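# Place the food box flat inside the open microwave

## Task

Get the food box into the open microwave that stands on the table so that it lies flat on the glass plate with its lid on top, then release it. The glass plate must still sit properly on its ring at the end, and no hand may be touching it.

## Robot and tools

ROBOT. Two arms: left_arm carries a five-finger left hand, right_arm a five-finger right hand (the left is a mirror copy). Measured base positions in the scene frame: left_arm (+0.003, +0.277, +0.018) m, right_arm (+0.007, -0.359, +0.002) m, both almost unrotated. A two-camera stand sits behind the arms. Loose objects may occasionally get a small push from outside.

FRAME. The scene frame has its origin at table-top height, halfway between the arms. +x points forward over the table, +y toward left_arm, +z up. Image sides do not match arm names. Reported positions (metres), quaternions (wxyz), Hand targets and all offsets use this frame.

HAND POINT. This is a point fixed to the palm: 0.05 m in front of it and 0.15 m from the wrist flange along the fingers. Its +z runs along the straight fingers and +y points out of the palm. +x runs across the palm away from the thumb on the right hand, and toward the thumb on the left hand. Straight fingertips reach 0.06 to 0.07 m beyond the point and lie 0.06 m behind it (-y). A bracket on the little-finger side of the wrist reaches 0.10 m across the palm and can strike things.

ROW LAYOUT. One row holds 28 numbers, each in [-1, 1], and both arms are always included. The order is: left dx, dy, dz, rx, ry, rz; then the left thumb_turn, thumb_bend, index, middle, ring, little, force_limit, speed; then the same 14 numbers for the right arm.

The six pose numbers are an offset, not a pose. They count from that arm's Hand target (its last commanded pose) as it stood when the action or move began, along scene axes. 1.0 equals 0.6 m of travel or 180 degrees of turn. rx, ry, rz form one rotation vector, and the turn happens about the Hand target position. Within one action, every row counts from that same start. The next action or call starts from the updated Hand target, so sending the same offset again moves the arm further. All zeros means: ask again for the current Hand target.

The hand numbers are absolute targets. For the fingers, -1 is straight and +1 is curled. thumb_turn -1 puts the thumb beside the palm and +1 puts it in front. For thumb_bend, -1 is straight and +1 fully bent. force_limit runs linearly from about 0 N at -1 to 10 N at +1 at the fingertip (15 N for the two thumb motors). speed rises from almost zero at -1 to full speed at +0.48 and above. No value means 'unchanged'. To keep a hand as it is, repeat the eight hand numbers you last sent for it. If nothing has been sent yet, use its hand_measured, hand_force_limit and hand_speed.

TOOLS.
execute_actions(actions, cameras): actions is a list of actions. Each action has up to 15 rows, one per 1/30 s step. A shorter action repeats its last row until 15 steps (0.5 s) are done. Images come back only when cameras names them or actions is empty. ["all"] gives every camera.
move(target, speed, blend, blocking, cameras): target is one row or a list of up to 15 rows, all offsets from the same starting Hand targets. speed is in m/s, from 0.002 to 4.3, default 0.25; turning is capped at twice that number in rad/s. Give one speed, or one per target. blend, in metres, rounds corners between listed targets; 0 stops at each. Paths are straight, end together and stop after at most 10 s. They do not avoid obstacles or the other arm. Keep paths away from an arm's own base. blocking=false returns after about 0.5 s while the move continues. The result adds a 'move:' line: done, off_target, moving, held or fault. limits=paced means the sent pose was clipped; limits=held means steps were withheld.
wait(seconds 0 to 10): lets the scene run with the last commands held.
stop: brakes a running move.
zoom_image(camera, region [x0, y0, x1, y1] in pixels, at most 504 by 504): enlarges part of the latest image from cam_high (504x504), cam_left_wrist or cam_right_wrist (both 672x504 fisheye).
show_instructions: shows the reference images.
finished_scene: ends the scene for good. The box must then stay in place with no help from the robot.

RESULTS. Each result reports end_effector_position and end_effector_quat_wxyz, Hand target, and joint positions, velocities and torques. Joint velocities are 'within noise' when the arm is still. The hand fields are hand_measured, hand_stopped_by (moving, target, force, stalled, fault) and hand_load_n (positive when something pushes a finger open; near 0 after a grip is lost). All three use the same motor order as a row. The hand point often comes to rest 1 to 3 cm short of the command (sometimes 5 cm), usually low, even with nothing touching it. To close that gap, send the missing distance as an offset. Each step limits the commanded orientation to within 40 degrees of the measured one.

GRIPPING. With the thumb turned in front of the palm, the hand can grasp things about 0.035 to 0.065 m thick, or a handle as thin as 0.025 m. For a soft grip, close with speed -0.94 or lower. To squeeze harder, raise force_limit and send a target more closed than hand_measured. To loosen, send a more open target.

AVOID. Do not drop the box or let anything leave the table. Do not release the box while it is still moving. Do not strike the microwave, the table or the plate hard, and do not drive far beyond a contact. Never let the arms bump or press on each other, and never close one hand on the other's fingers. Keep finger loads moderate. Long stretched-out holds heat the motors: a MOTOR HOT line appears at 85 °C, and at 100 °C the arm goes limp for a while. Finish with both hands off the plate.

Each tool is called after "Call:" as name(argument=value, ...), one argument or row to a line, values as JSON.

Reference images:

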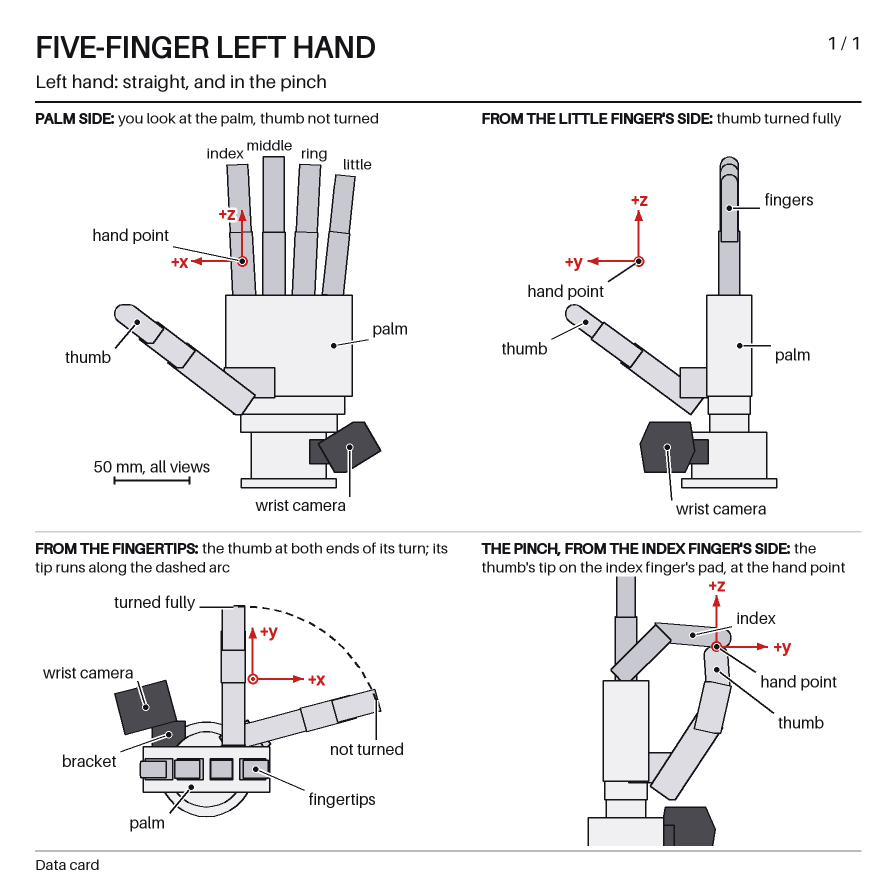

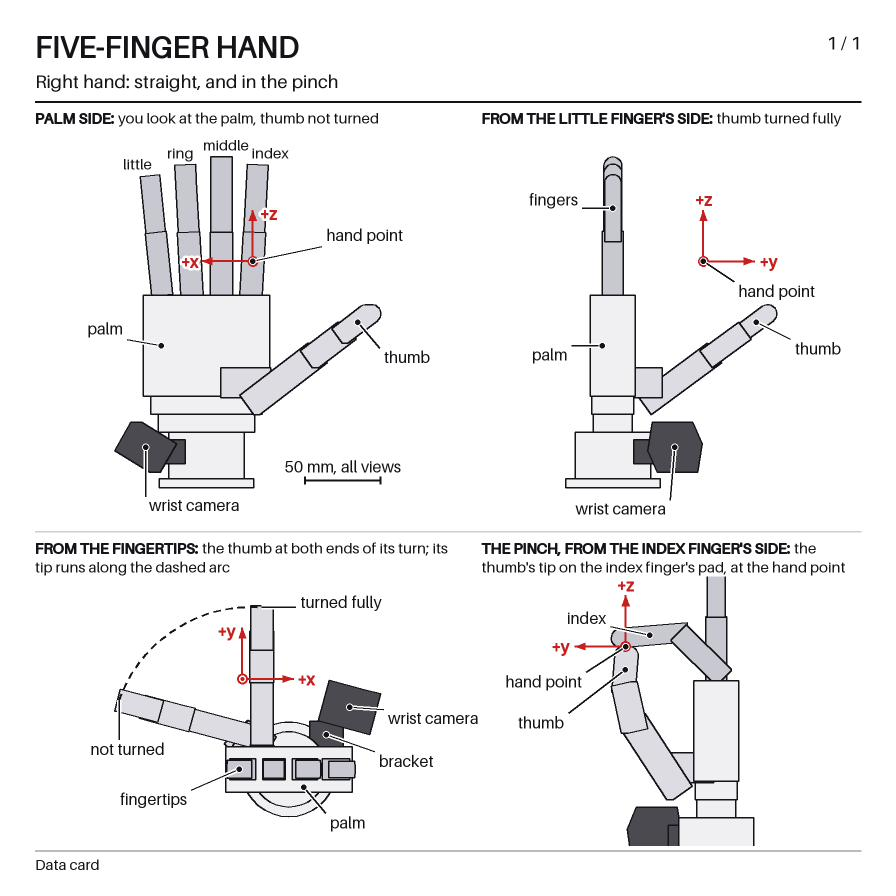

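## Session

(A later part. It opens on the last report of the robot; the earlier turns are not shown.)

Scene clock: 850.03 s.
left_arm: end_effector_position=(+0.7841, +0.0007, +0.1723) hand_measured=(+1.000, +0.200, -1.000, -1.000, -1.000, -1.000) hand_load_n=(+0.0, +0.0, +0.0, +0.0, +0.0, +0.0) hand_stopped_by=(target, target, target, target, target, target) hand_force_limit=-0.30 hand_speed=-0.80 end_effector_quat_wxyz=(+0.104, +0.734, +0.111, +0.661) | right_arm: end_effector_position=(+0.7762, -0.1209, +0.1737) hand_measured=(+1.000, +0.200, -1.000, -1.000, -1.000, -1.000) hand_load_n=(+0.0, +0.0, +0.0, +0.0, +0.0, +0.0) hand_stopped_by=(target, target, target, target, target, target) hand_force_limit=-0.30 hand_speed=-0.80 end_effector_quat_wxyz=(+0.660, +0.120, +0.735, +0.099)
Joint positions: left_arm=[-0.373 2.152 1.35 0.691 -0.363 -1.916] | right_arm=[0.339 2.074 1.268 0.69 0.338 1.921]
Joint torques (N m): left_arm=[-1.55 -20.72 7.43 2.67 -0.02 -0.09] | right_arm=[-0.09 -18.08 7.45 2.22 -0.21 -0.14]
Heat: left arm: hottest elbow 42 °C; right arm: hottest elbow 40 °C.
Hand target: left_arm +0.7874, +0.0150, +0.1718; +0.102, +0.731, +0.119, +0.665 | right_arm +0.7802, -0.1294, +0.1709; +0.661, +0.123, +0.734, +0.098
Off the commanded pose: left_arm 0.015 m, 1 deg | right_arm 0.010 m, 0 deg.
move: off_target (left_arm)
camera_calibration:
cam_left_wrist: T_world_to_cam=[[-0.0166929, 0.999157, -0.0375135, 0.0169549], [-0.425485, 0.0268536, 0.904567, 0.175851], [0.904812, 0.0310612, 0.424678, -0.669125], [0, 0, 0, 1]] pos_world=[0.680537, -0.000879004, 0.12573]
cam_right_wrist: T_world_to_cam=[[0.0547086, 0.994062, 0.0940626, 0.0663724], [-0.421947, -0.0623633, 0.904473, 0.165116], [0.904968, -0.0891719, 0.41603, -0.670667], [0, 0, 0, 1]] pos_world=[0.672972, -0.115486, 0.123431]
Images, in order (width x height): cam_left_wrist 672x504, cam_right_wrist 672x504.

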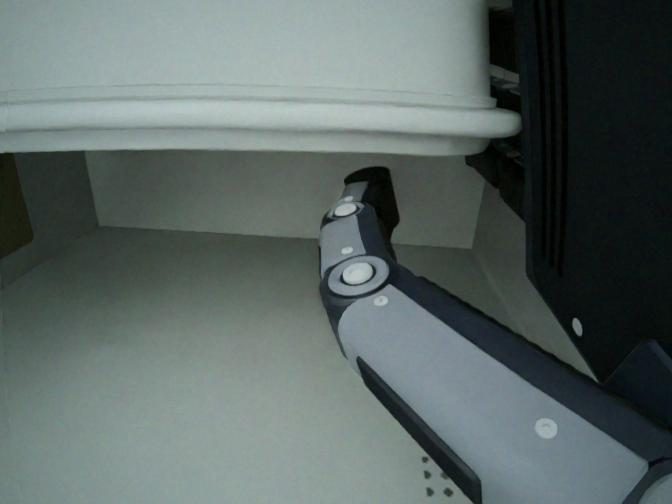

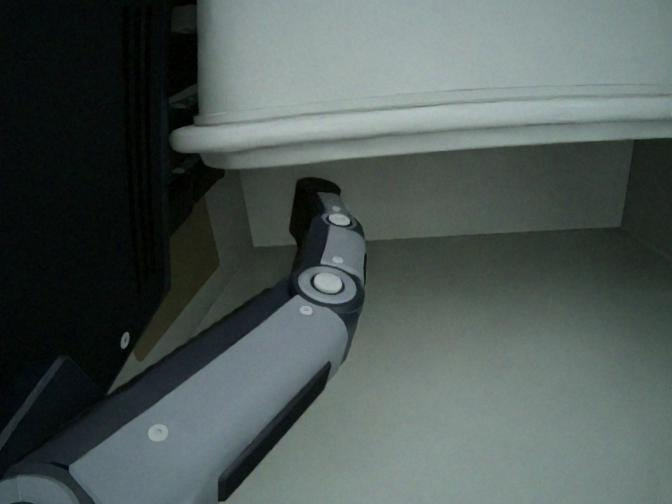

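Call:
wait(
  seconds=0.5,
  cameras=["all"],
)

Scene clock: 864.67 s.
left_arm: end_effector_position=(+0.7841, +0.0007, +0.1723) hand_measured=(+1.000, +0.200, -1.000, -1.000, -1.000, -1.000) hand_load_n=(+0.0, +0.0, +0.0, +0.0, +0.0, +0.0) hand_stopped_by=(target, target, target, target, target, target) hand_force_limit=-0.30 hand_speed=-0.80 end_effector_quat_wxyz=(+0.104, +0.734, +0.111, +0.661) | right_arm: end_effector_position=(+0.7763, -0.1212, +0.1737) hand_measured=(+1.000, +0.200, -1.000, -1.000, -1.000, -1.000) hand_load_n=(+0.0, +0.0, +0.0, +0.0, +0.0, +0.0) hand_stopped_by=(target, target, target, target, target, target) hand_force_limit=-0.30 hand_speed=-0.80 end_effector_quat_wxyz=(+0.660, +0.120, +0.735, +0.099)
Joint positions: left_arm=[-0.373 2.152 1.35 0.691 -0.363 -1.916] | right_arm=[0.338 2.074 1.268 0.69 0.338 1.921]
Joint torques (N m): left_arm=[-1.08 -20.54 7.36 2.76 -0.03 -0.06] | right_arm=[-0.15 -17.9 7.46 2.21 -0.22 -0.13]
Heat: left arm: hottest elbow 41 °C; right arm: hottest elbow 39 °C.
Hand target: left_arm +0.7874, +0.0150, +0.1718; +0.102, +0.731, +0.119, +0.665 | right_arm +0.7803, -0.1297, +0.1709; +0.661, +0.123, +0.734, +0.098
Off the commanded pose: left_arm 0.015 m, 1 deg | right_arm 0.010 m, 0 deg.
wait: 0.50 s; at rest from the start
camera_calibration:
cam_left_wrist: T_world_to_cam=[[-0.0166929, 0.999157, -0.0375135, 0.0169549], [-0.425485, 0.0268536, 0.904567, 0.175851], [0.904812, 0.0310612, 0.424678, -0.669125], [0, 0, 0, 1]] pos_world=[0.680537, -0.000879004, 0.12573]
cam_right_wrist: T_world_to_cam=[[0.0550627, 0.994047, 0.0940096, 0.0664325], [-0.421954, -0.0621662, 0.904484, 0.165165], [0.904944, -0.089471, 0.416019, -0.670801], [0, 0, 0, 1]] pos_world=[0.673071, -0.115787, 0.123431]

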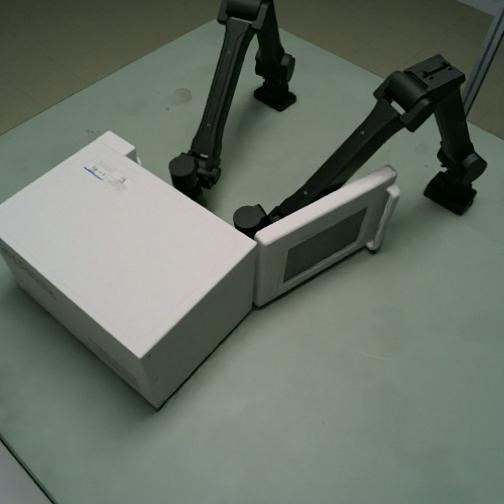

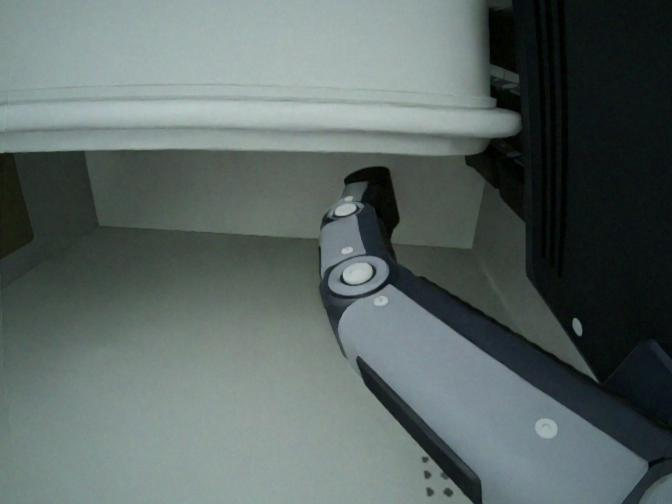

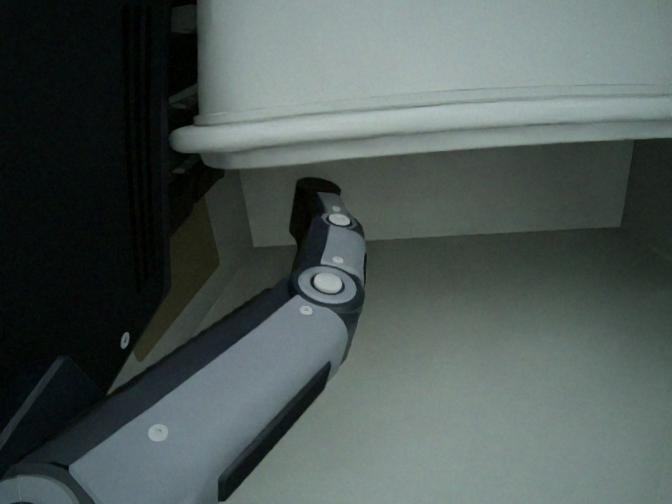

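Call:
zoom_image(
  camera="cam_left_wrist",
  region=[420, 0, 600, 180],
)

Call:
zoom_image(
  camera="cam_right_wrist",
  region=[100, 0, 280, 180],
)

Call:
zoom_image(
  camera="cam_high",
  region=[160, 130, 410, 280],
)

Scaled by 2.800 from the camera's 672x504 image, which has a finer 960x720 frame.

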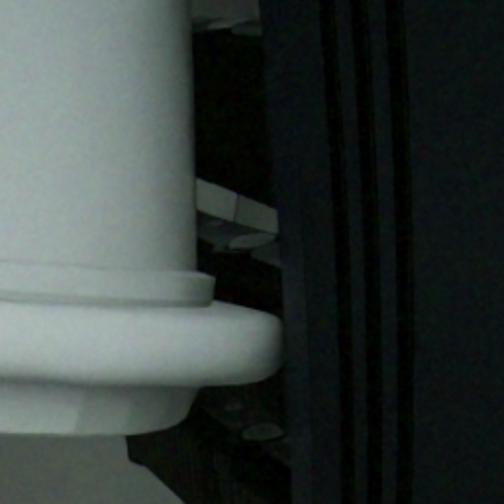

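Scaled by 2.800 from the camera's 672x504 image, which has a finer 960x720 frame.

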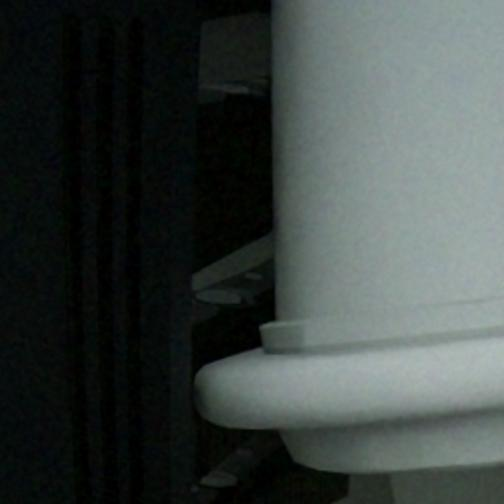

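Scaled by 2.016 from the camera's 504x504 image, which has a finer 720x720 frame.

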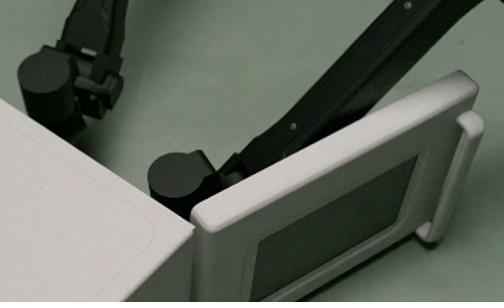

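Call:
move(
  target=[
    [0,0.015,0,0,0,0,1,0.2,-1,-1,-1,-1,-0.3,-0.8,0,-0.0117,0,0,0,0,1,0.2,-1,-1,-1,-1,-0.3,-0.8],
  ],
  speed=0.03,
  cameras=["all"],
)

Call:
zoom_image(
  camera="cam_left_wrist",
  region=[420, 0, 600, 180],
)

Call:
zoom_image(
  camera="cam_right_wrist",
  region=[100, 0, 280, 180],
)

Scene clock: 886.50 s.
left_arm: end_effector_position=(+0.7838, +0.0042, +0.1725) hand_measured=(+1.000, +0.200, -1.000, -1.000, -1.000, -1.000) hand_load_n=(+0.0, +0.0, +0.0, +0.0, +0.0, +0.0) hand_stopped_by=(target, target, target, target, target, target) hand_force_limit=-0.30 hand_speed=-0.80 end_effector_quat_wxyz=(+0.108, +0.733, +0.109, +0.663) | right_arm: end_effector_position=(+0.7773, -0.1238, +0.1741) hand_measured=(+1.000, +0.200, -1.000, -1.000, -1.000, -1.000) hand_load_n=(+0.0, +0.0, +0.0, -0.5, +0.0, -0.5) hand_stopped_by=(target, target, target, target, target, target) hand_force_limit=-0.30 hand_speed=-0.80 end_effector_quat_wxyz=(+0.660, +0.118, +0.735, +0.102)
Joint positions: left_arm=[-0.366 2.152 1.344 0.703 -0.348 -1.916] | right_arm=[0.332 2.074 1.268 0.691 0.324 1.921]
Joint torques (N m): left_arm=[-0.67 -21.01 6.97 2.35 -0.06 -0.04] | right_arm=[-0.56 -18.37 6.94 2.32 -0.11 -0.15]
Heat: left arm: hottest elbow 40 °C; right arm: hottest elbow 38 °C.
Hand target: left_arm +0.7874, +0.0240, +0.1718; +0.102, +0.731, +0.119, +0.665 | right_arm +0.7803, -0.1367, +0.1709; +0.661, +0.123, +0.734, +0.098
Off the commanded pose: left_arm 0.020 m, 1 deg | right_arm 0.014 m, 1 deg.
move: off_target (left_arm, right_arm)
camera_calibration:
cam_left_wrist: T_world_to_cam=[[-0.00855946, 0.999102, -0.0415026, 0.00780458], [-0.430238, 0.0337866, 0.902083, 0.179548], [0.902675, 0.0255773, 0.429562, -0.668269], [0, 0, 0, 1]] pos_world=[0.680545, 0.00322868, 0.12542]
cam_right_wrist: T_world_to_cam=[[0.0482984, 0.994203, 0.0960626, 0.0738416], [-0.422376, -0.0668235, 0.903954, 0.164878], [0.905133, -0.0842342, 0.4167, -0.671624], [0, 0, 0, 1]] pos_world=[0.673983, -0.118969, 0.12373]

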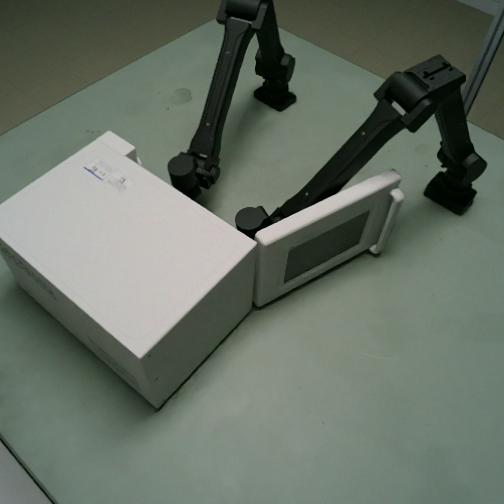

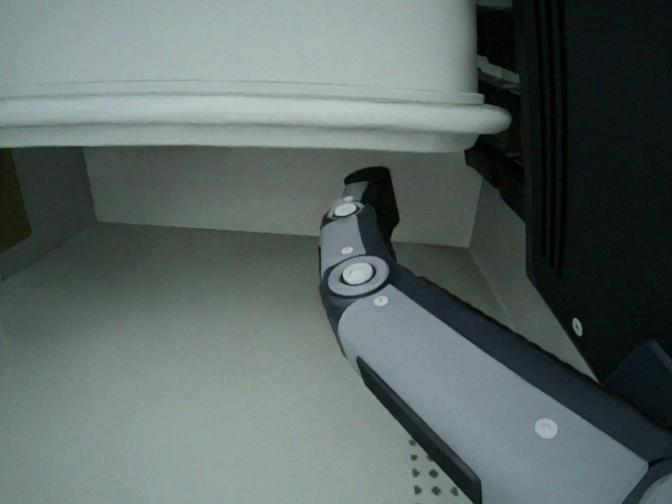

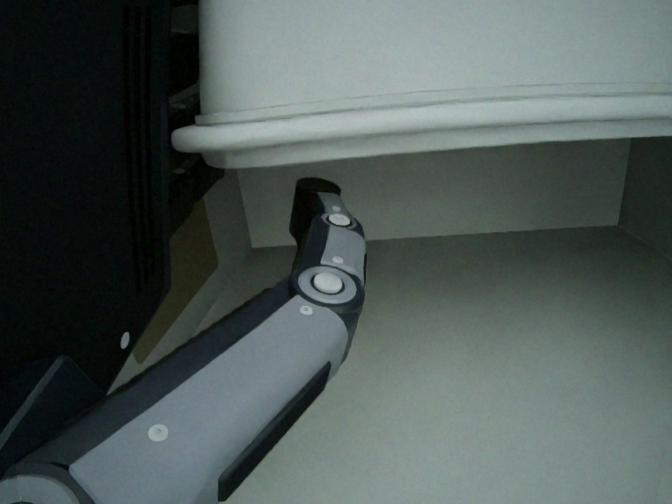

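Scaled by 2.800 from the camera's 672x504 image, which has a finer 960x720 frame.

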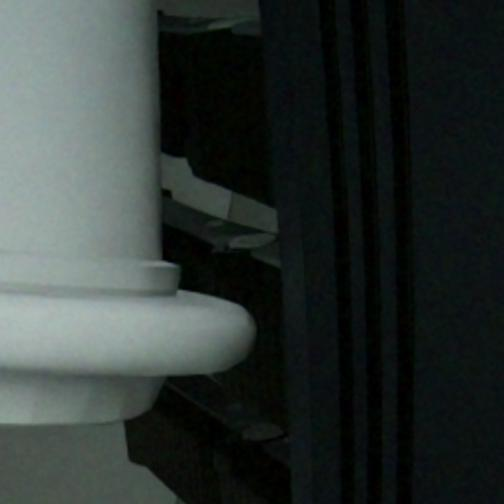

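Scaled by 2.800 from the camera's 672x504 image, which has a finer 960x720 frame.

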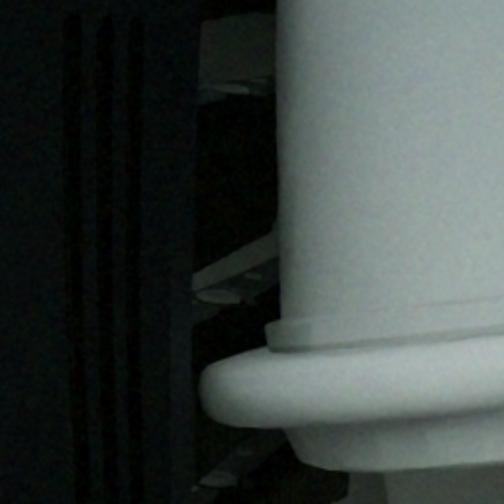

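Call:
move(
  target=[
    [0,0.005,0.005,0,0,0,1,0.2,-1,-1,-1,-1,-0.3,-0.8,0,-0.0067,0.0067,0,0,0,1,0.2,-1,-1,-1,-1,-0.3,-0.8],
    [-0.05,0.005,0.005,0,0,0,1,0.2,-1,-1,-1,-1,-0.3,-0.8,-0.05,-0.0067,0.0067,0,0,0,1,0.2,-1,-1,-1,-1,-0.3,-0.8],
  ],
  speed=0.04,
  cameras=["cam_left_wrist","cam_right_wrist"],
)

Call:
zoom_image(
  camera="cam_left_wrist",
  region=[420, 0, 600, 180],
)

Call:
zoom_image(
  camera="cam_right_wrist",
  region=[100, 0, 280, 180],
)

Scene clock: 905.97 s.
left_arm: end_effector_position=(+0.7590, +0.0157, +0.1709) hand_measured=(+1.000, +0.200, -1.000, -1.000, -1.000, -1.000) hand_load_n=(+0.0, +0.0, +0.0, +0.0, +0.0, +0.0) hand_stopped_by=(target, target, target, target, target, target) hand_force_limit=-0.30 hand_speed=-0.80 end_effector_quat_wxyz=(+0.105, +0.734, +0.111, +0.662) | right_arm: end_effector_position=(+0.7535, -0.1344, +0.1745) hand_measured=(+1.000, +0.200, -1.000, -1.000, -1.000, -1.000) hand_load_n=(+0.0, +0.0, +0.0, +0.5, +0.5, +0.0) hand_stopped_by=(target, target, target, target, target, target) hand_force_limit=-0.30 hand_speed=-0.80 end_effector_quat_wxyz=(+0.659, +0.120, +0.735, +0.101)
Joint positions: left_arm=[-0.365 2.104 1.248 0.747 -0.354 -1.916] | right_arm=[0.329 2.026 1.18 0.729 0.325 1.921]
Joint torques (N m): left_arm=[-2.26 -21.13 6.19 2.62 -0.28 -0.1] | right_arm=[0.44 -18.49 5.71 2.33 0.19 -0.14]
Heat: left arm: hottest elbow 39 °C; right arm: hottest elbow 37 °C.
Hand target: left_arm +0.7574, +0.0268, +0.1749; +0.102, +0.731, +0.119, +0.665 | right_arm +0.7503, -0.1407, +0.1749; +0.661, +0.123, +0.734, +0.098
Off the commanded pose: left_arm 0.012 m, 1 deg | right_arm 0.007 m, 1 deg.
move: off_target (left_arm)
camera_calibration:
cam_left_wrist: T_world_to_cam=[[-0.0159088, 0.99911, -0.0390589, 0.00117153], [-0.426514, 0.0285505, 0.90403, 0.166888], [0.904341, 0.0310412, 0.425681, -0.646148], [0, 0, 0, 1]] pos_world=[0.655537, 0.014122, 0.124227]
cam_right_wrist: T_world_to_cam=[[0.0521965, 0.994077, 0.0953215, 0.0826348], [-0.420989, -0.0646517, 0.904759, 0.152969], [0.905563, -0.0873545, 0.415121, -0.651628], [0, 0, 0, 1]] pos_world=[0.650175, -0.129178, 0.124227]
Images, in order (width x height): cam_left_wrist 672x504, cam_right_wrist 672x504.

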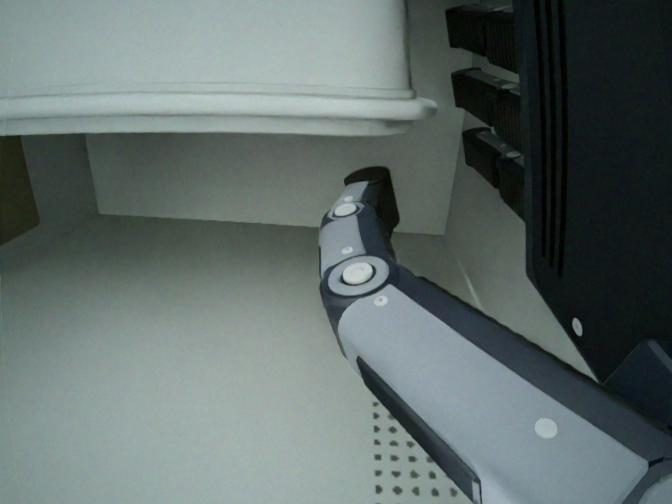

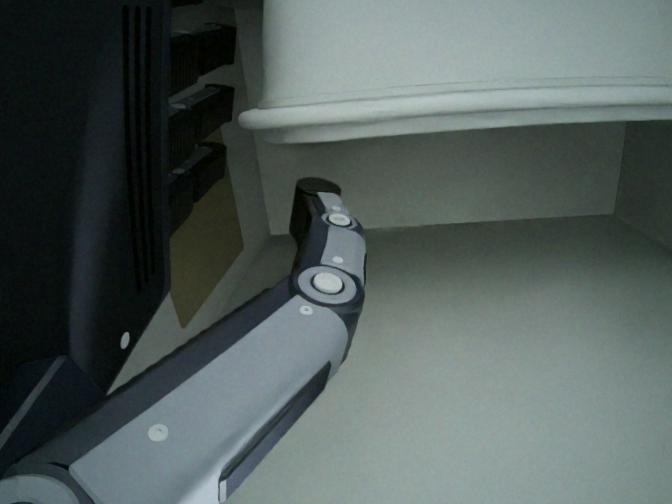

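Scaled by 2.800 from the camera's 672x504 image, which has a finer 960x720 frame.

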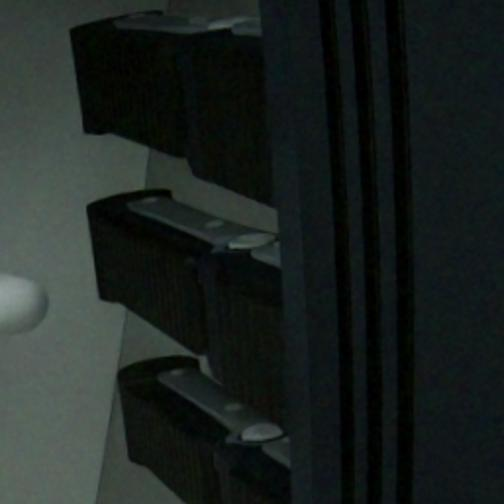

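Scaled by 2.800 from the camera's 672x504 image, which has a finer 960x720 frame.

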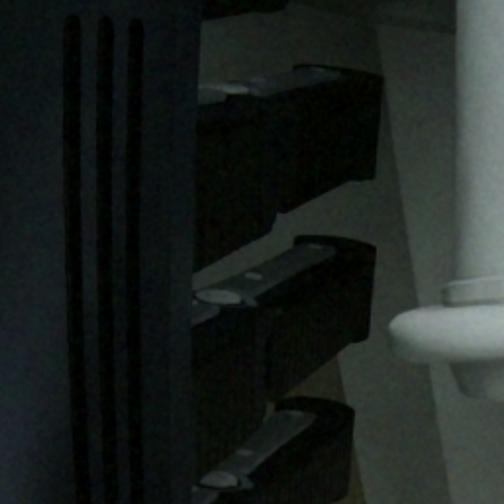

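Call:
move(
  target=[
    [-0.1,-0.008,0.005,0,0,0,1,0.2,-1,-1,-1,-1,-0.3,-0.8,-0.1,0.003,0.002,0,0,0,1,0.2,-1,-1,-1,-1,-0.3,-0.8],
    [-0.5,-0.01,0.02,0,0,0,1,0.2,-1,-1,-1,-1,-0.3,-0.8,-0.5,0.0,0.02,0,0,0,1,0.2,-1,-1,-1,-1,-0.3,-0.8],
  ],
  speed=[0.05,0.1],
  blend=0.01,
  cameras=["all"],
)

Scene clock: 919.80 s.
left_arm: end_effector_position=(+0.4623, +0.0245, +0.1769) hand_measured=(+1.000, +0.200, -1.000, -1.000, -1.000, -1.000) hand_load_n=(-0.5, +0.0, +0.0, +0.0, +0.0, +0.0) hand_stopped_by=(target, target, target, target, target, target) hand_force_limit=-0.30 hand_speed=-0.80 end_effector_quat_wxyz=(+0.089, +0.738, +0.115, +0.659) | right_arm: end_effector_position=(+0.4573, -0.1445, +0.1825) hand_measured=(+1.000, +0.200, -1.000, -1.000, -1.000, -1.000) hand_load_n=(+0.0, +0.0, +0.0, +0.0, +0.0, +0.0) hand_stopped_by=(target, target, target, target, target, target) hand_force_limit=-0.30 hand_speed=-0.80 end_effector_quat_wxyz=(+0.658, +0.122, +0.738, +0.087)
Joint positions: left_arm=[-0.676 1.654 0.454 1.049 -0.689 -1.956] | right_arm=[0.617 1.511 0.384 0.981 0.633 1.953]
Joint torques (N m): left_arm=[-4.13 -10.52 4.66 2.61 -0.23 -0.11] | right_arm=[2.32 -9 4.33 2.28 0.22 0]
Heat: left arm: hottest elbow 38 °C; right arm: hottest elbow 36 °C.
Hand target: left_arm +0.4574, +0.0209, +0.1868; +0.102, +0.731, +0.119, +0.665 | right_arm +0.4503, -0.1406, +0.1869; +0.661, +0.123, +0.734, +0.098
Off the commanded pose: left_arm 0.012 m, 2 deg | right_arm 0.009 m, 1 deg.
move: off_target (left_arm)
camera_calibration:
cam_left_wrist: T_world_to_cam=[[-0.0419986, 0.998915, -0.0201386, -0.00337626], [-0.414203, 0.000934855, 0.910184, 0.0285159], [0.909215, 0.0465679, 0.413715, -0.381142], [0, 0, 0, 1]] pos_world=[0.35821, 0.0210949, 0.131661]
cam_right_wrist: T_world_to_cam=[[0.0737257, 0.994268, 0.0774262, 0.100886], [-0.414765, -0.0400347, 0.909047, 0.0203396], [0.906937, -0.0991339, 0.409437, -0.388924], [0, 0, 0, 1]] pos_world=[0.353728, -0.138049, 0.132939]

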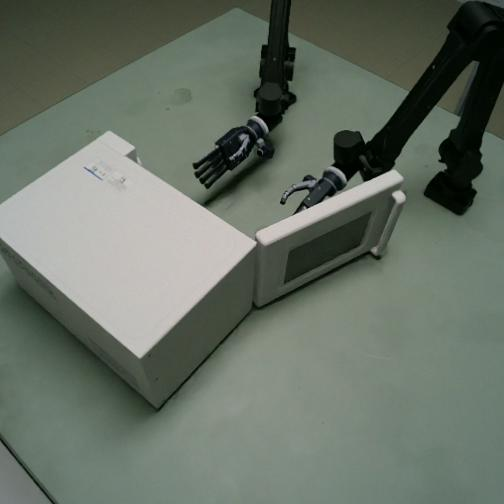

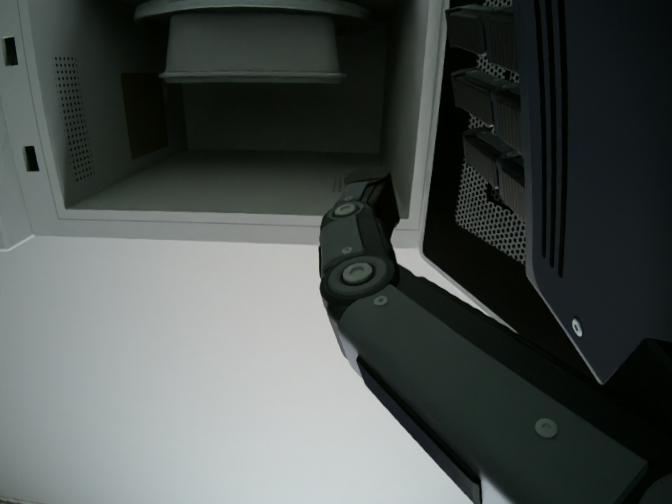

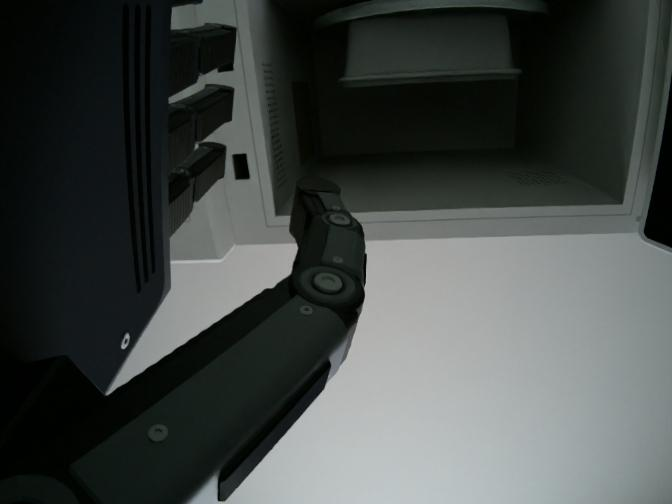

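Box is on the plate. Checking closely.

Call:
zoom_image(
  camera="cam_left_wrist",
  region=[100, 0, 440, 200],
)

Call:
zoom_image(
  camera="cam_right_wrist",
  region=[240, 0, 600, 200],
)

Scaled by 1.482 from the camera's 672x504 image, which has a finer 960x720 frame.

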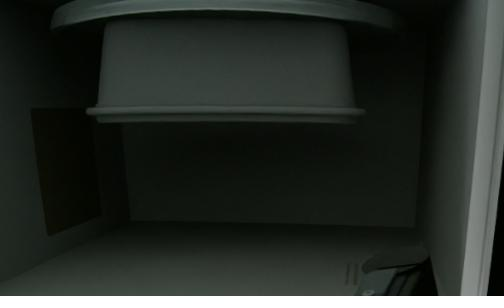

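Scaled by 1.400 from the camera's 672x504 image, which has a finer 960x720 frame.

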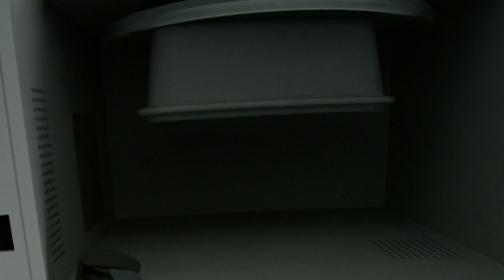

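Call:
move(
  target=[
    [-0.15,0.05,0.25,0,0.08,0,1,0.2,-1,-1,-1,-1,-0.3,-0.8,-0.15,-0.1,0.25,0,0.08,0,1,0.2,-1,-1,-1,-1,-0.3,-0.8],
  ],
  speed=0.2,
  cameras=["all"],
)

Call:
zoom_image(
  camera="cam_left_wrist",
  region=[100, 0, 440, 200],
)

Call:
zoom_image(
  camera="cam_right_wrist",
  region=[240, 0, 600, 200],
)

Scene clock: 934.33 s.
left_arm: end_effector_position=(+0.3620, +0.0597, +0.3023) hand_measured=(+1.000, +0.200, -1.000, -1.000, -1.000, -1.000) hand_load_n=(-0.5, -0.5, +0.0, +0.0, +0.0, +0.0) hand_stopped_by=(target, target, target, target, target, target) hand_force_limit=-0.30 hand_speed=-0.80 end_effector_quat_wxyz=(+0.065, +0.809, +0.076, +0.579) | right_arm: end_effector_position=(+0.3556, -0.2063, +0.3049) hand_measured=(+1.000, +0.200, -1.000, -1.000, -1.000, -1.000) hand_load_n=(+0.0, +0.0, +0.0, +0.0, +0.0, +0.0) hand_stopped_by=(target, target, target, target, target, target) hand_force_limit=-0.30 hand_speed=-0.80 end_effector_quat_wxyz=(+0.559, +0.110, +0.819, +0.065)
Joint positions: left_arm=[-0.783 0.758 0.486 -0.166 -0.712 -2.074] | right_arm=[0.627 0.557 0.495 -0.391 0.583 2.082]
Joint torques (N m): left_arm=[-2.96 -1.32 14.53 1.77 -0.18 -0.12] | right_arm=[1.32 0.15 13.72 1.26 0.1 0.03]
Heat: left arm: hottest elbow 38 °C; right arm: hottest elbow 35 °C.
Hand target: left_arm +0.3674, +0.0509, +0.3369; +0.086, +0.808, +0.131, +0.568 | right_arm +0.3603, -0.2006, +0.3369; +0.564, +0.134, +0.811, +0.081
Off the commanded pose: left_arm 0.036 m, 7 deg | right_arm 0.033 m, 3 deg.
joint sent to its limit (left arm) — joint 6 (wrist roll), lower limit. The joint targets are off in orientation, not in position.
joint sent to its limit (right arm) — joint 6 (wrist roll), upper limit. The joint targets still meet the commanded pose.
move: off_target (left_arm, right_arm)
camera_calibration:
cam_left_wrist: T_world_to_cam=[[0.0206911, 0.997788, 0.0631797, -0.0880422], [-0.216727, -0.0572143, 0.974554, -0.214702], [0.976013, -0.0338573, 0.215063, -0.302838], [0, 0, 0, 1]] pos_world=[0.250863, 0.0653101, 0.279931]
cam_right_wrist: T_world_to_cam=[[0.0606918, 0.997912, 0.0220896, 0.182555], [-0.169082, -0.0115323, 0.985535, -0.240448], [0.983732, -0.0635488, 0.168029, -0.299319], [0, 0, 0, 1]] pos_world=[0.242715, -0.203969, 0.283231]

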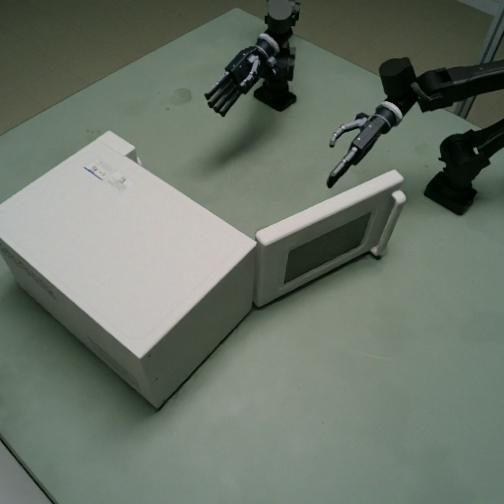

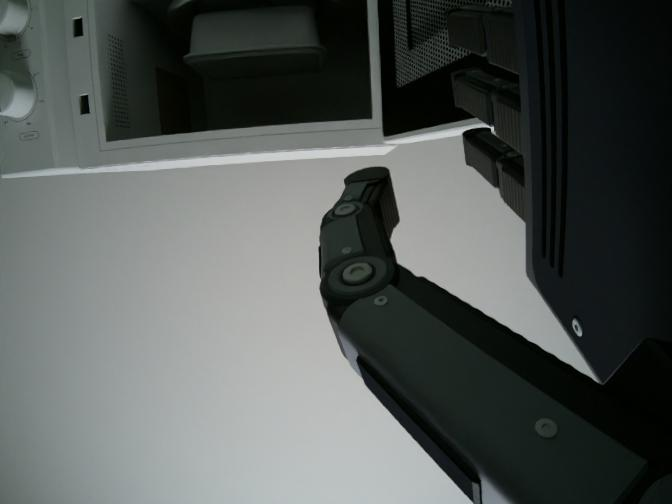

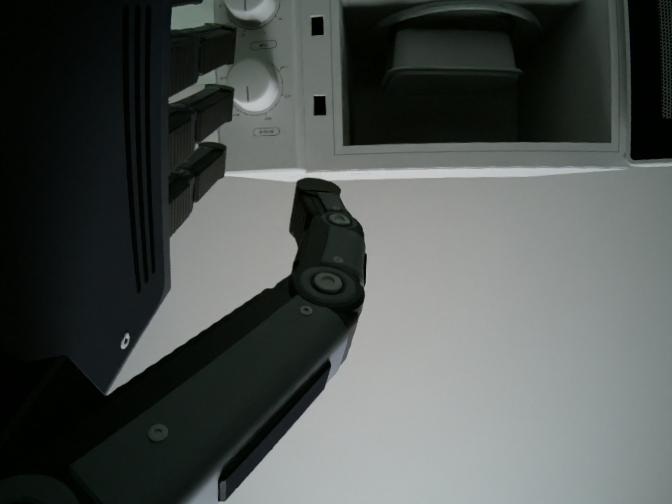

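Scaled by 1.482 from the camera's 672x504 image, which has a finer 960x720 frame.

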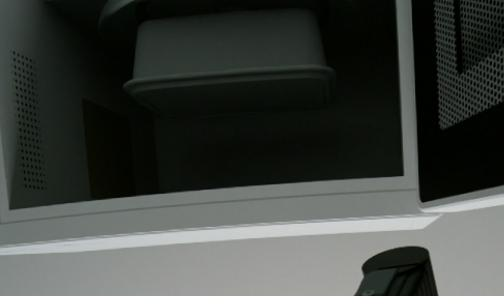

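Scaled by 1.400 from the camera's 672x504 image, which has a finer 960x720 frame.

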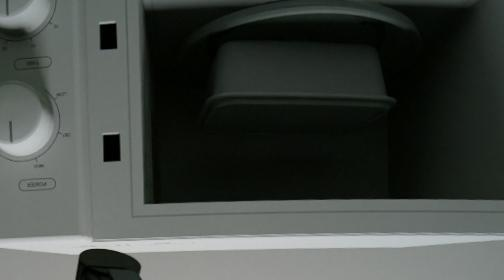

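Call:
zoom_image(
  camera="cam_right_wrist",
  region=[370, 0, 550, 120],
)

Call:
zoom_image(
  camera="cam_left_wrist",
  region=[150, 0, 350, 120],
)

Scaled by 2.800 from the camera's 672x504 image, which has a finer 960x720 frame.

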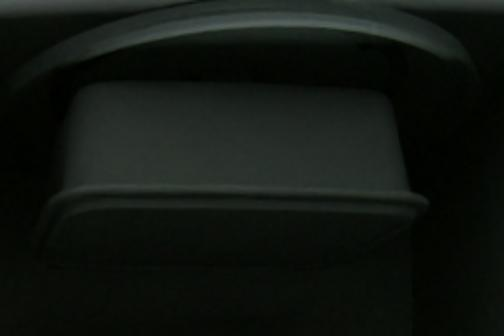

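Scaled by 2.520 from the camera's 672x504 image, which has a finer 960x720 frame.

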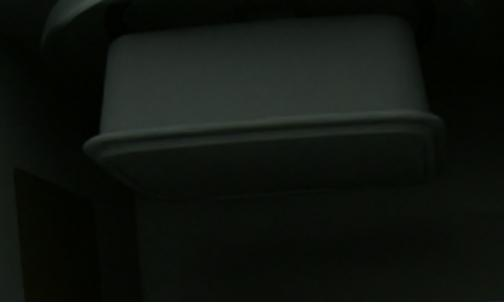

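Call:
move(
  target=[
    [0,0,0,0,0,0,1,0.2,-1,-1,-1,-1,-0.3,-0.8,0.333,0.15,-0.167,0,0.05,0,1,0.2,-1,-1,-1,-1,-0.3,-0.8],
  ],
  speed=0.2,
  cameras=["cam_right_wrist"],
)

Call:
zoom_image(
  camera="cam_right_wrist",
  region=[230, 0, 600, 250],
)

Scene clock: 992.00 s.
left_arm: end_effector_position=(+0.3620, +0.0596, +0.3022) hand_measured=(+1.000, +0.200, -1.000, -1.000, -1.000, -1.000) hand_load_n=(+0.0, +0.0, +0.0, +0.0, +0.0, +0.0) hand_stopped_by=(target, target, target, target, target, target) hand_force_limit=-0.30 hand_speed=-0.80 end_effector_quat_wxyz=(+0.066, +0.809, +0.076, +0.579) | right_arm: end_effector_position=(+0.5386, -0.1119, +0.2157) hand_measured=(+1.000, +0.200, -1.000, -1.000, -1.000, -1.000) hand_load_n=(+0.0, +0.0, +0.0, +0.0, +0.0, +0.0) hand_stopped_by=(target, target, target, target, target, target) hand_force_limit=-0.30 hand_speed=-0.80 end_effector_quat_wxyz=(+0.492, +0.098, +0.863, +0.057)
Joint positions: left_arm=[-0.783 0.758 0.486 -0.166 -0.711 -2.074] | right_arm=[0.532 1.353 0.807 -0.051 0.441 2.082]
Joint torques (N m): left_arm=[-2.9 -1.55 14.49 1.63 -0.19 -0.11] | right_arm=[-0.5 -7.36 12.05 2.24 0.11 -0.04]
Heat: left arm: hottest elbow 43 °C; right arm: hottest elbow 43 °C.
Hand target: left_arm +0.3674, +0.0509, +0.3368; +0.086, +0.808, +0.131, +0.568 | right_arm +0.5601, -0.1106, +0.2368; +0.498, +0.140, +0.853, +0.071
Off the commanded pose: left_arm 0.036 m, 7 deg | right_arm 0.030 m, 5 deg.
joint sent to its limit (left arm) — joint 6 (wrist roll), lower limit. The joint targets are off in orientation, not in position.
joint sent to its limit (right arm) — joint 6 (wrist roll), upper limit. The joint targets are off in orientation, not in position.
move: off_target (left_arm, right_arm)
camera_calibration:
cam_right_wrist: T_world_to_cam=[[0.0334852, 0.999436, -0.00235513, 0.099212], [-0.0103166, 0.00270197, 0.999943, -0.207536], [0.999386, -0.033459, 0.0104013, -0.429358], [0, 0, 0, 1]] pos_world=[0.423632, -0.112961, 0.212224]
Images, in order (width x height): cam_right_wrist 672x504.

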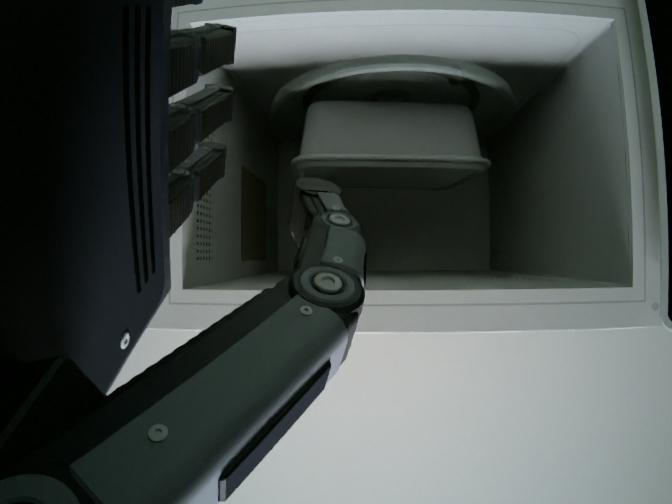

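Scaled by 1.362 from the camera's 672x504 image, which has a finer 960x720 frame.

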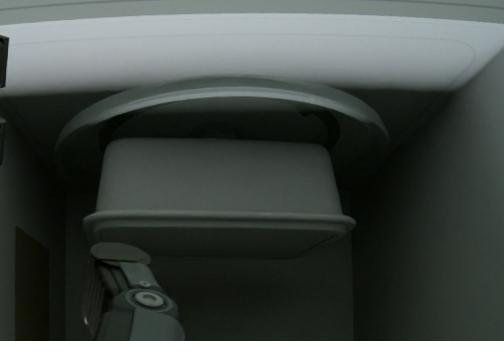

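Call:
move(
  target=[
    [0.321,-0.0482,-0.258,0,-0.08,0,1,0.2,-1,-1,-1,-1,-0.3,-0.8,-0.0118,-0.0507,-0.0947,0,-0.1303,0,1,0.2,-1,-1,-1,-1,-0.3,-0.8],
  ],
  speed=0.15,
  cameras=["all"],
)

Call:
zoom_image(
  camera="cam_left_wrist",
  region=[60, 0, 460, 200],
)

Call:
zoom_image(
  camera="cam_right_wrist",
  region=[220, 0, 620, 200],
)

Scene clock: 1053.63 s.
left_arm: end_effector_position=(+0.5469, +0.0217, +0.1678) hand_measured=(+1.000, +0.200, -1.000, -1.000, -1.000, -1.000) hand_load_n=(+0.0, +0.0, +0.0, +0.0, +0.0, +0.5) hand_stopped_by=(target, target, target, target, target, target) hand_force_limit=-0.30 hand_speed=-0.80 end_effector_quat_wxyz=(+0.097, +0.744, +0.112, +0.652) | right_arm: end_effector_position=(+0.5506, -0.1315, +0.1925) hand_measured=(+1.000, +0.200, -1.000, -1.000, -1.000, -1.000) hand_load_n=(-0.5, +0.0, +0.0, +0.0, +0.0, +0.0) hand_stopped_by=(target, target, target, target, target, target) hand_force_limit=-0.30 hand_speed=-0.80 end_effector_quat_wxyz=(+0.664, +0.122, +0.730, +0.110)
Joint positions: left_arm=[-0.543 1.783 0.647 0.981 -0.537 -1.948] | right_arm=[0.496 1.672 0.618 0.948 0.483 1.951]
Joint torques (N m): left_arm=[-2.26 -11.69 8.38 2.7 0 0.04] | right_arm=[-0.38 -9.41 4.97 2.5 0.09 -0.23]
Heat: left arm: hottest elbow 45 °C; right arm: hottest elbow 43 °C.
Hand target: left_arm +0.5600, +0.0219, +0.1821; +0.102, +0.731, +0.119, +0.665 | right_arm +0.5529, -0.1410, +0.1798; +0.661, +0.123, +0.734, +0.098
Off the commanded pose: left_arm 0.019 m, 2 deg | right_arm 0.016 m, 2 deg.
move: off_target (left_arm, right_arm)
camera_calibration:
cam_left_wrist: T_world_to_cam=[[-0.0241525, 0.999283, -0.0291437, -0.00550149], [-0.399387, 0.0170799, 0.916623, 0.0623015], [0.916464, 0.0337783, 0.398688, -0.455322], [0, 0, 0, 1]] pos_world=[0.442036, 0.0198135, 0.124264]
cam_right_wrist: T_world_to_cam=[[0.0434846, 0.992572, 0.113624, 0.0896229], [-0.434988, -0.0835749, 0.896549, 0.058215], [0.899385, -0.0884112, 0.428123, -0.474419], [0, 0, 0, 1]] pos_world=[0.448111, -0.126036, 0.140734]

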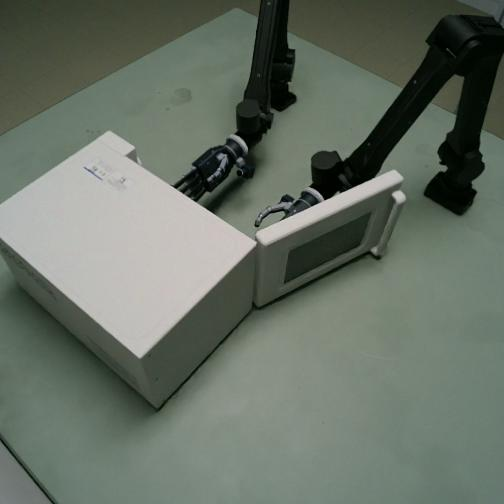

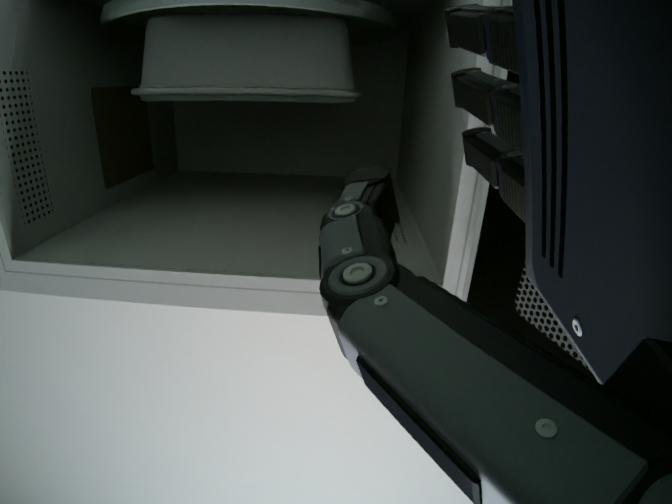

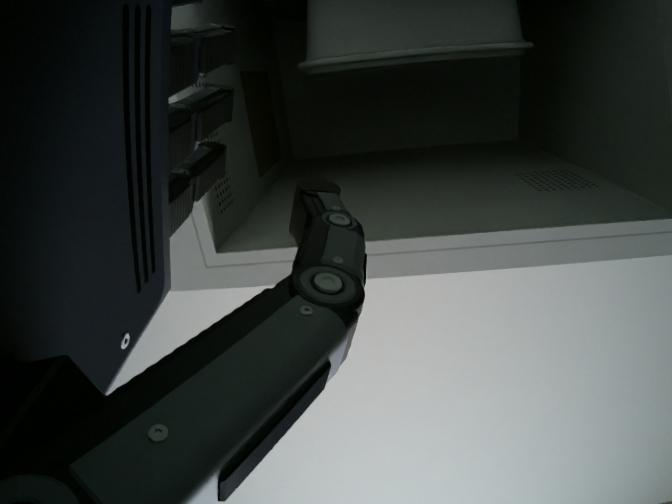

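Scaled by 1.260 from the camera's 672x504 image, which has a finer 960x720 frame.

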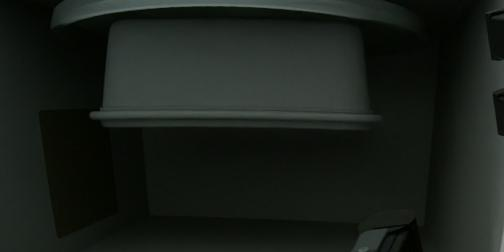

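Scaled by 1.260 from the camera's 672x504 image, which has a finer 960x720 frame.

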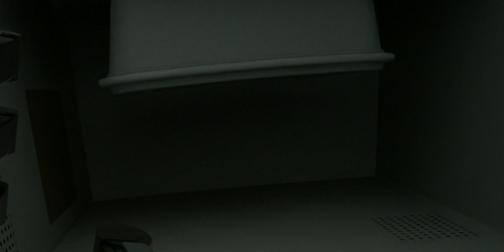

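Call:
move(
  target=[
    [0.22,-0.003,-0.002,0,0,0,1,0.2,-1,-1,-1,-1,-0.3,-0.8,0.22,-0.003,-0.006,0,0,0,1,0.2,-1,-1,-1,-1,-0.3,-0.8],
  ],
  speed=0.1,
  cameras=["cam_left_wrist","cam_right_wrist"],
)

Scene clock: 1060.20 s.
left_arm: end_effector_position=(+0.6723, +0.0183, +0.1734) hand_measured=(+1.000, +0.200, -1.000, -1.000, -1.000, -1.000) hand_load_n=(-0.5, +0.0, +0.0, +0.0, +0.0, +0.0) hand_stopped_by=(target, target, target, target, target, target) hand_force_limit=-0.30 hand_speed=-0.80 end_effector_quat_wxyz=(+0.103, +0.737, +0.115, +0.658) | right_arm: end_effector_position=(+0.6686, -0.1393, +0.1773) hand_measured=(+1.000, +0.200, -1.000, -1.000, -1.000, -1.000) hand_load_n=(+0.0, +0.0, +0.0, +0.0, +0.0, +0.0) hand_stopped_by=(target, target, target, target, target, target) hand_force_limit=-0.30 hand_speed=-0.80 end_effector_quat_wxyz=(+0.659, +0.122, +0.735, +0.104)
Joint positions: left_arm=[-0.423 1.959 0.983 0.853 -0.417 -1.931] | right_arm=[0.373 1.88 0.92 0.841 0.367 1.935]
Joint torques (N m): left_arm=[-2.37 -15.27 11.1 1.46 0.07 0] | right_arm=[-0.21 -12.98 9.21 1.51 -0.09 -0.25]
Heat: left arm: hottest elbow 45 °C; right arm: hottest elbow 42 °C.
Hand target: left_arm +0.6919, +0.0200, +0.1808; +0.102, +0.731, +0.119, +0.665 | right_arm +0.6849, -0.1427, +0.1760; +0.661, +0.123, +0.734, +0.098
Off the commanded pose: left_arm 0.021 m, 1 deg | right_arm 0.017 m, 1 deg.
move: off_target (left_arm, right_arm)
camera_calibration:
cam_left_wrist: T_world_to_cam=[[-0.0223867, 0.998917, -0.0407761, 0.00193355], [-0.417293, 0.0277271, 0.908349, 0.120558], [0.908496, 0.0373505, 0.41622, -0.570042], [0, 0, 0, 1]] pos_world=[0.568232, 0.0160172, 0.127833]
cam_right_wrist: T_world_to_cam=[[0.0516859, 0.993274, 0.103608, 0.090373], [-0.420257, -0.0724804, 0.904506, 0.112766], [0.905932, -0.0902923, 0.413685, -0.576704], [0, 0, 0, 1]] pos_world=[0.565174, -0.133664, 0.127213]
Images, in order (width x height): cam_left_wrist 672x504, cam_right_wrist 672x504.

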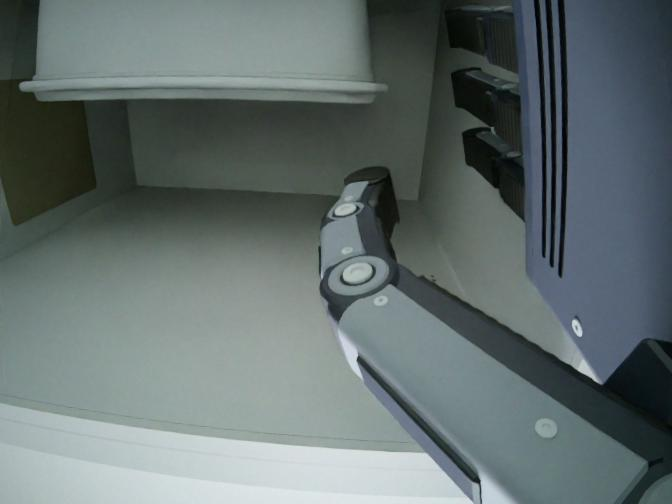

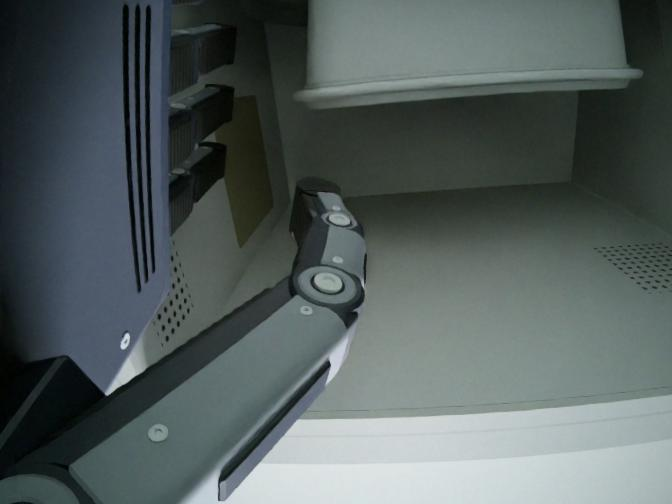

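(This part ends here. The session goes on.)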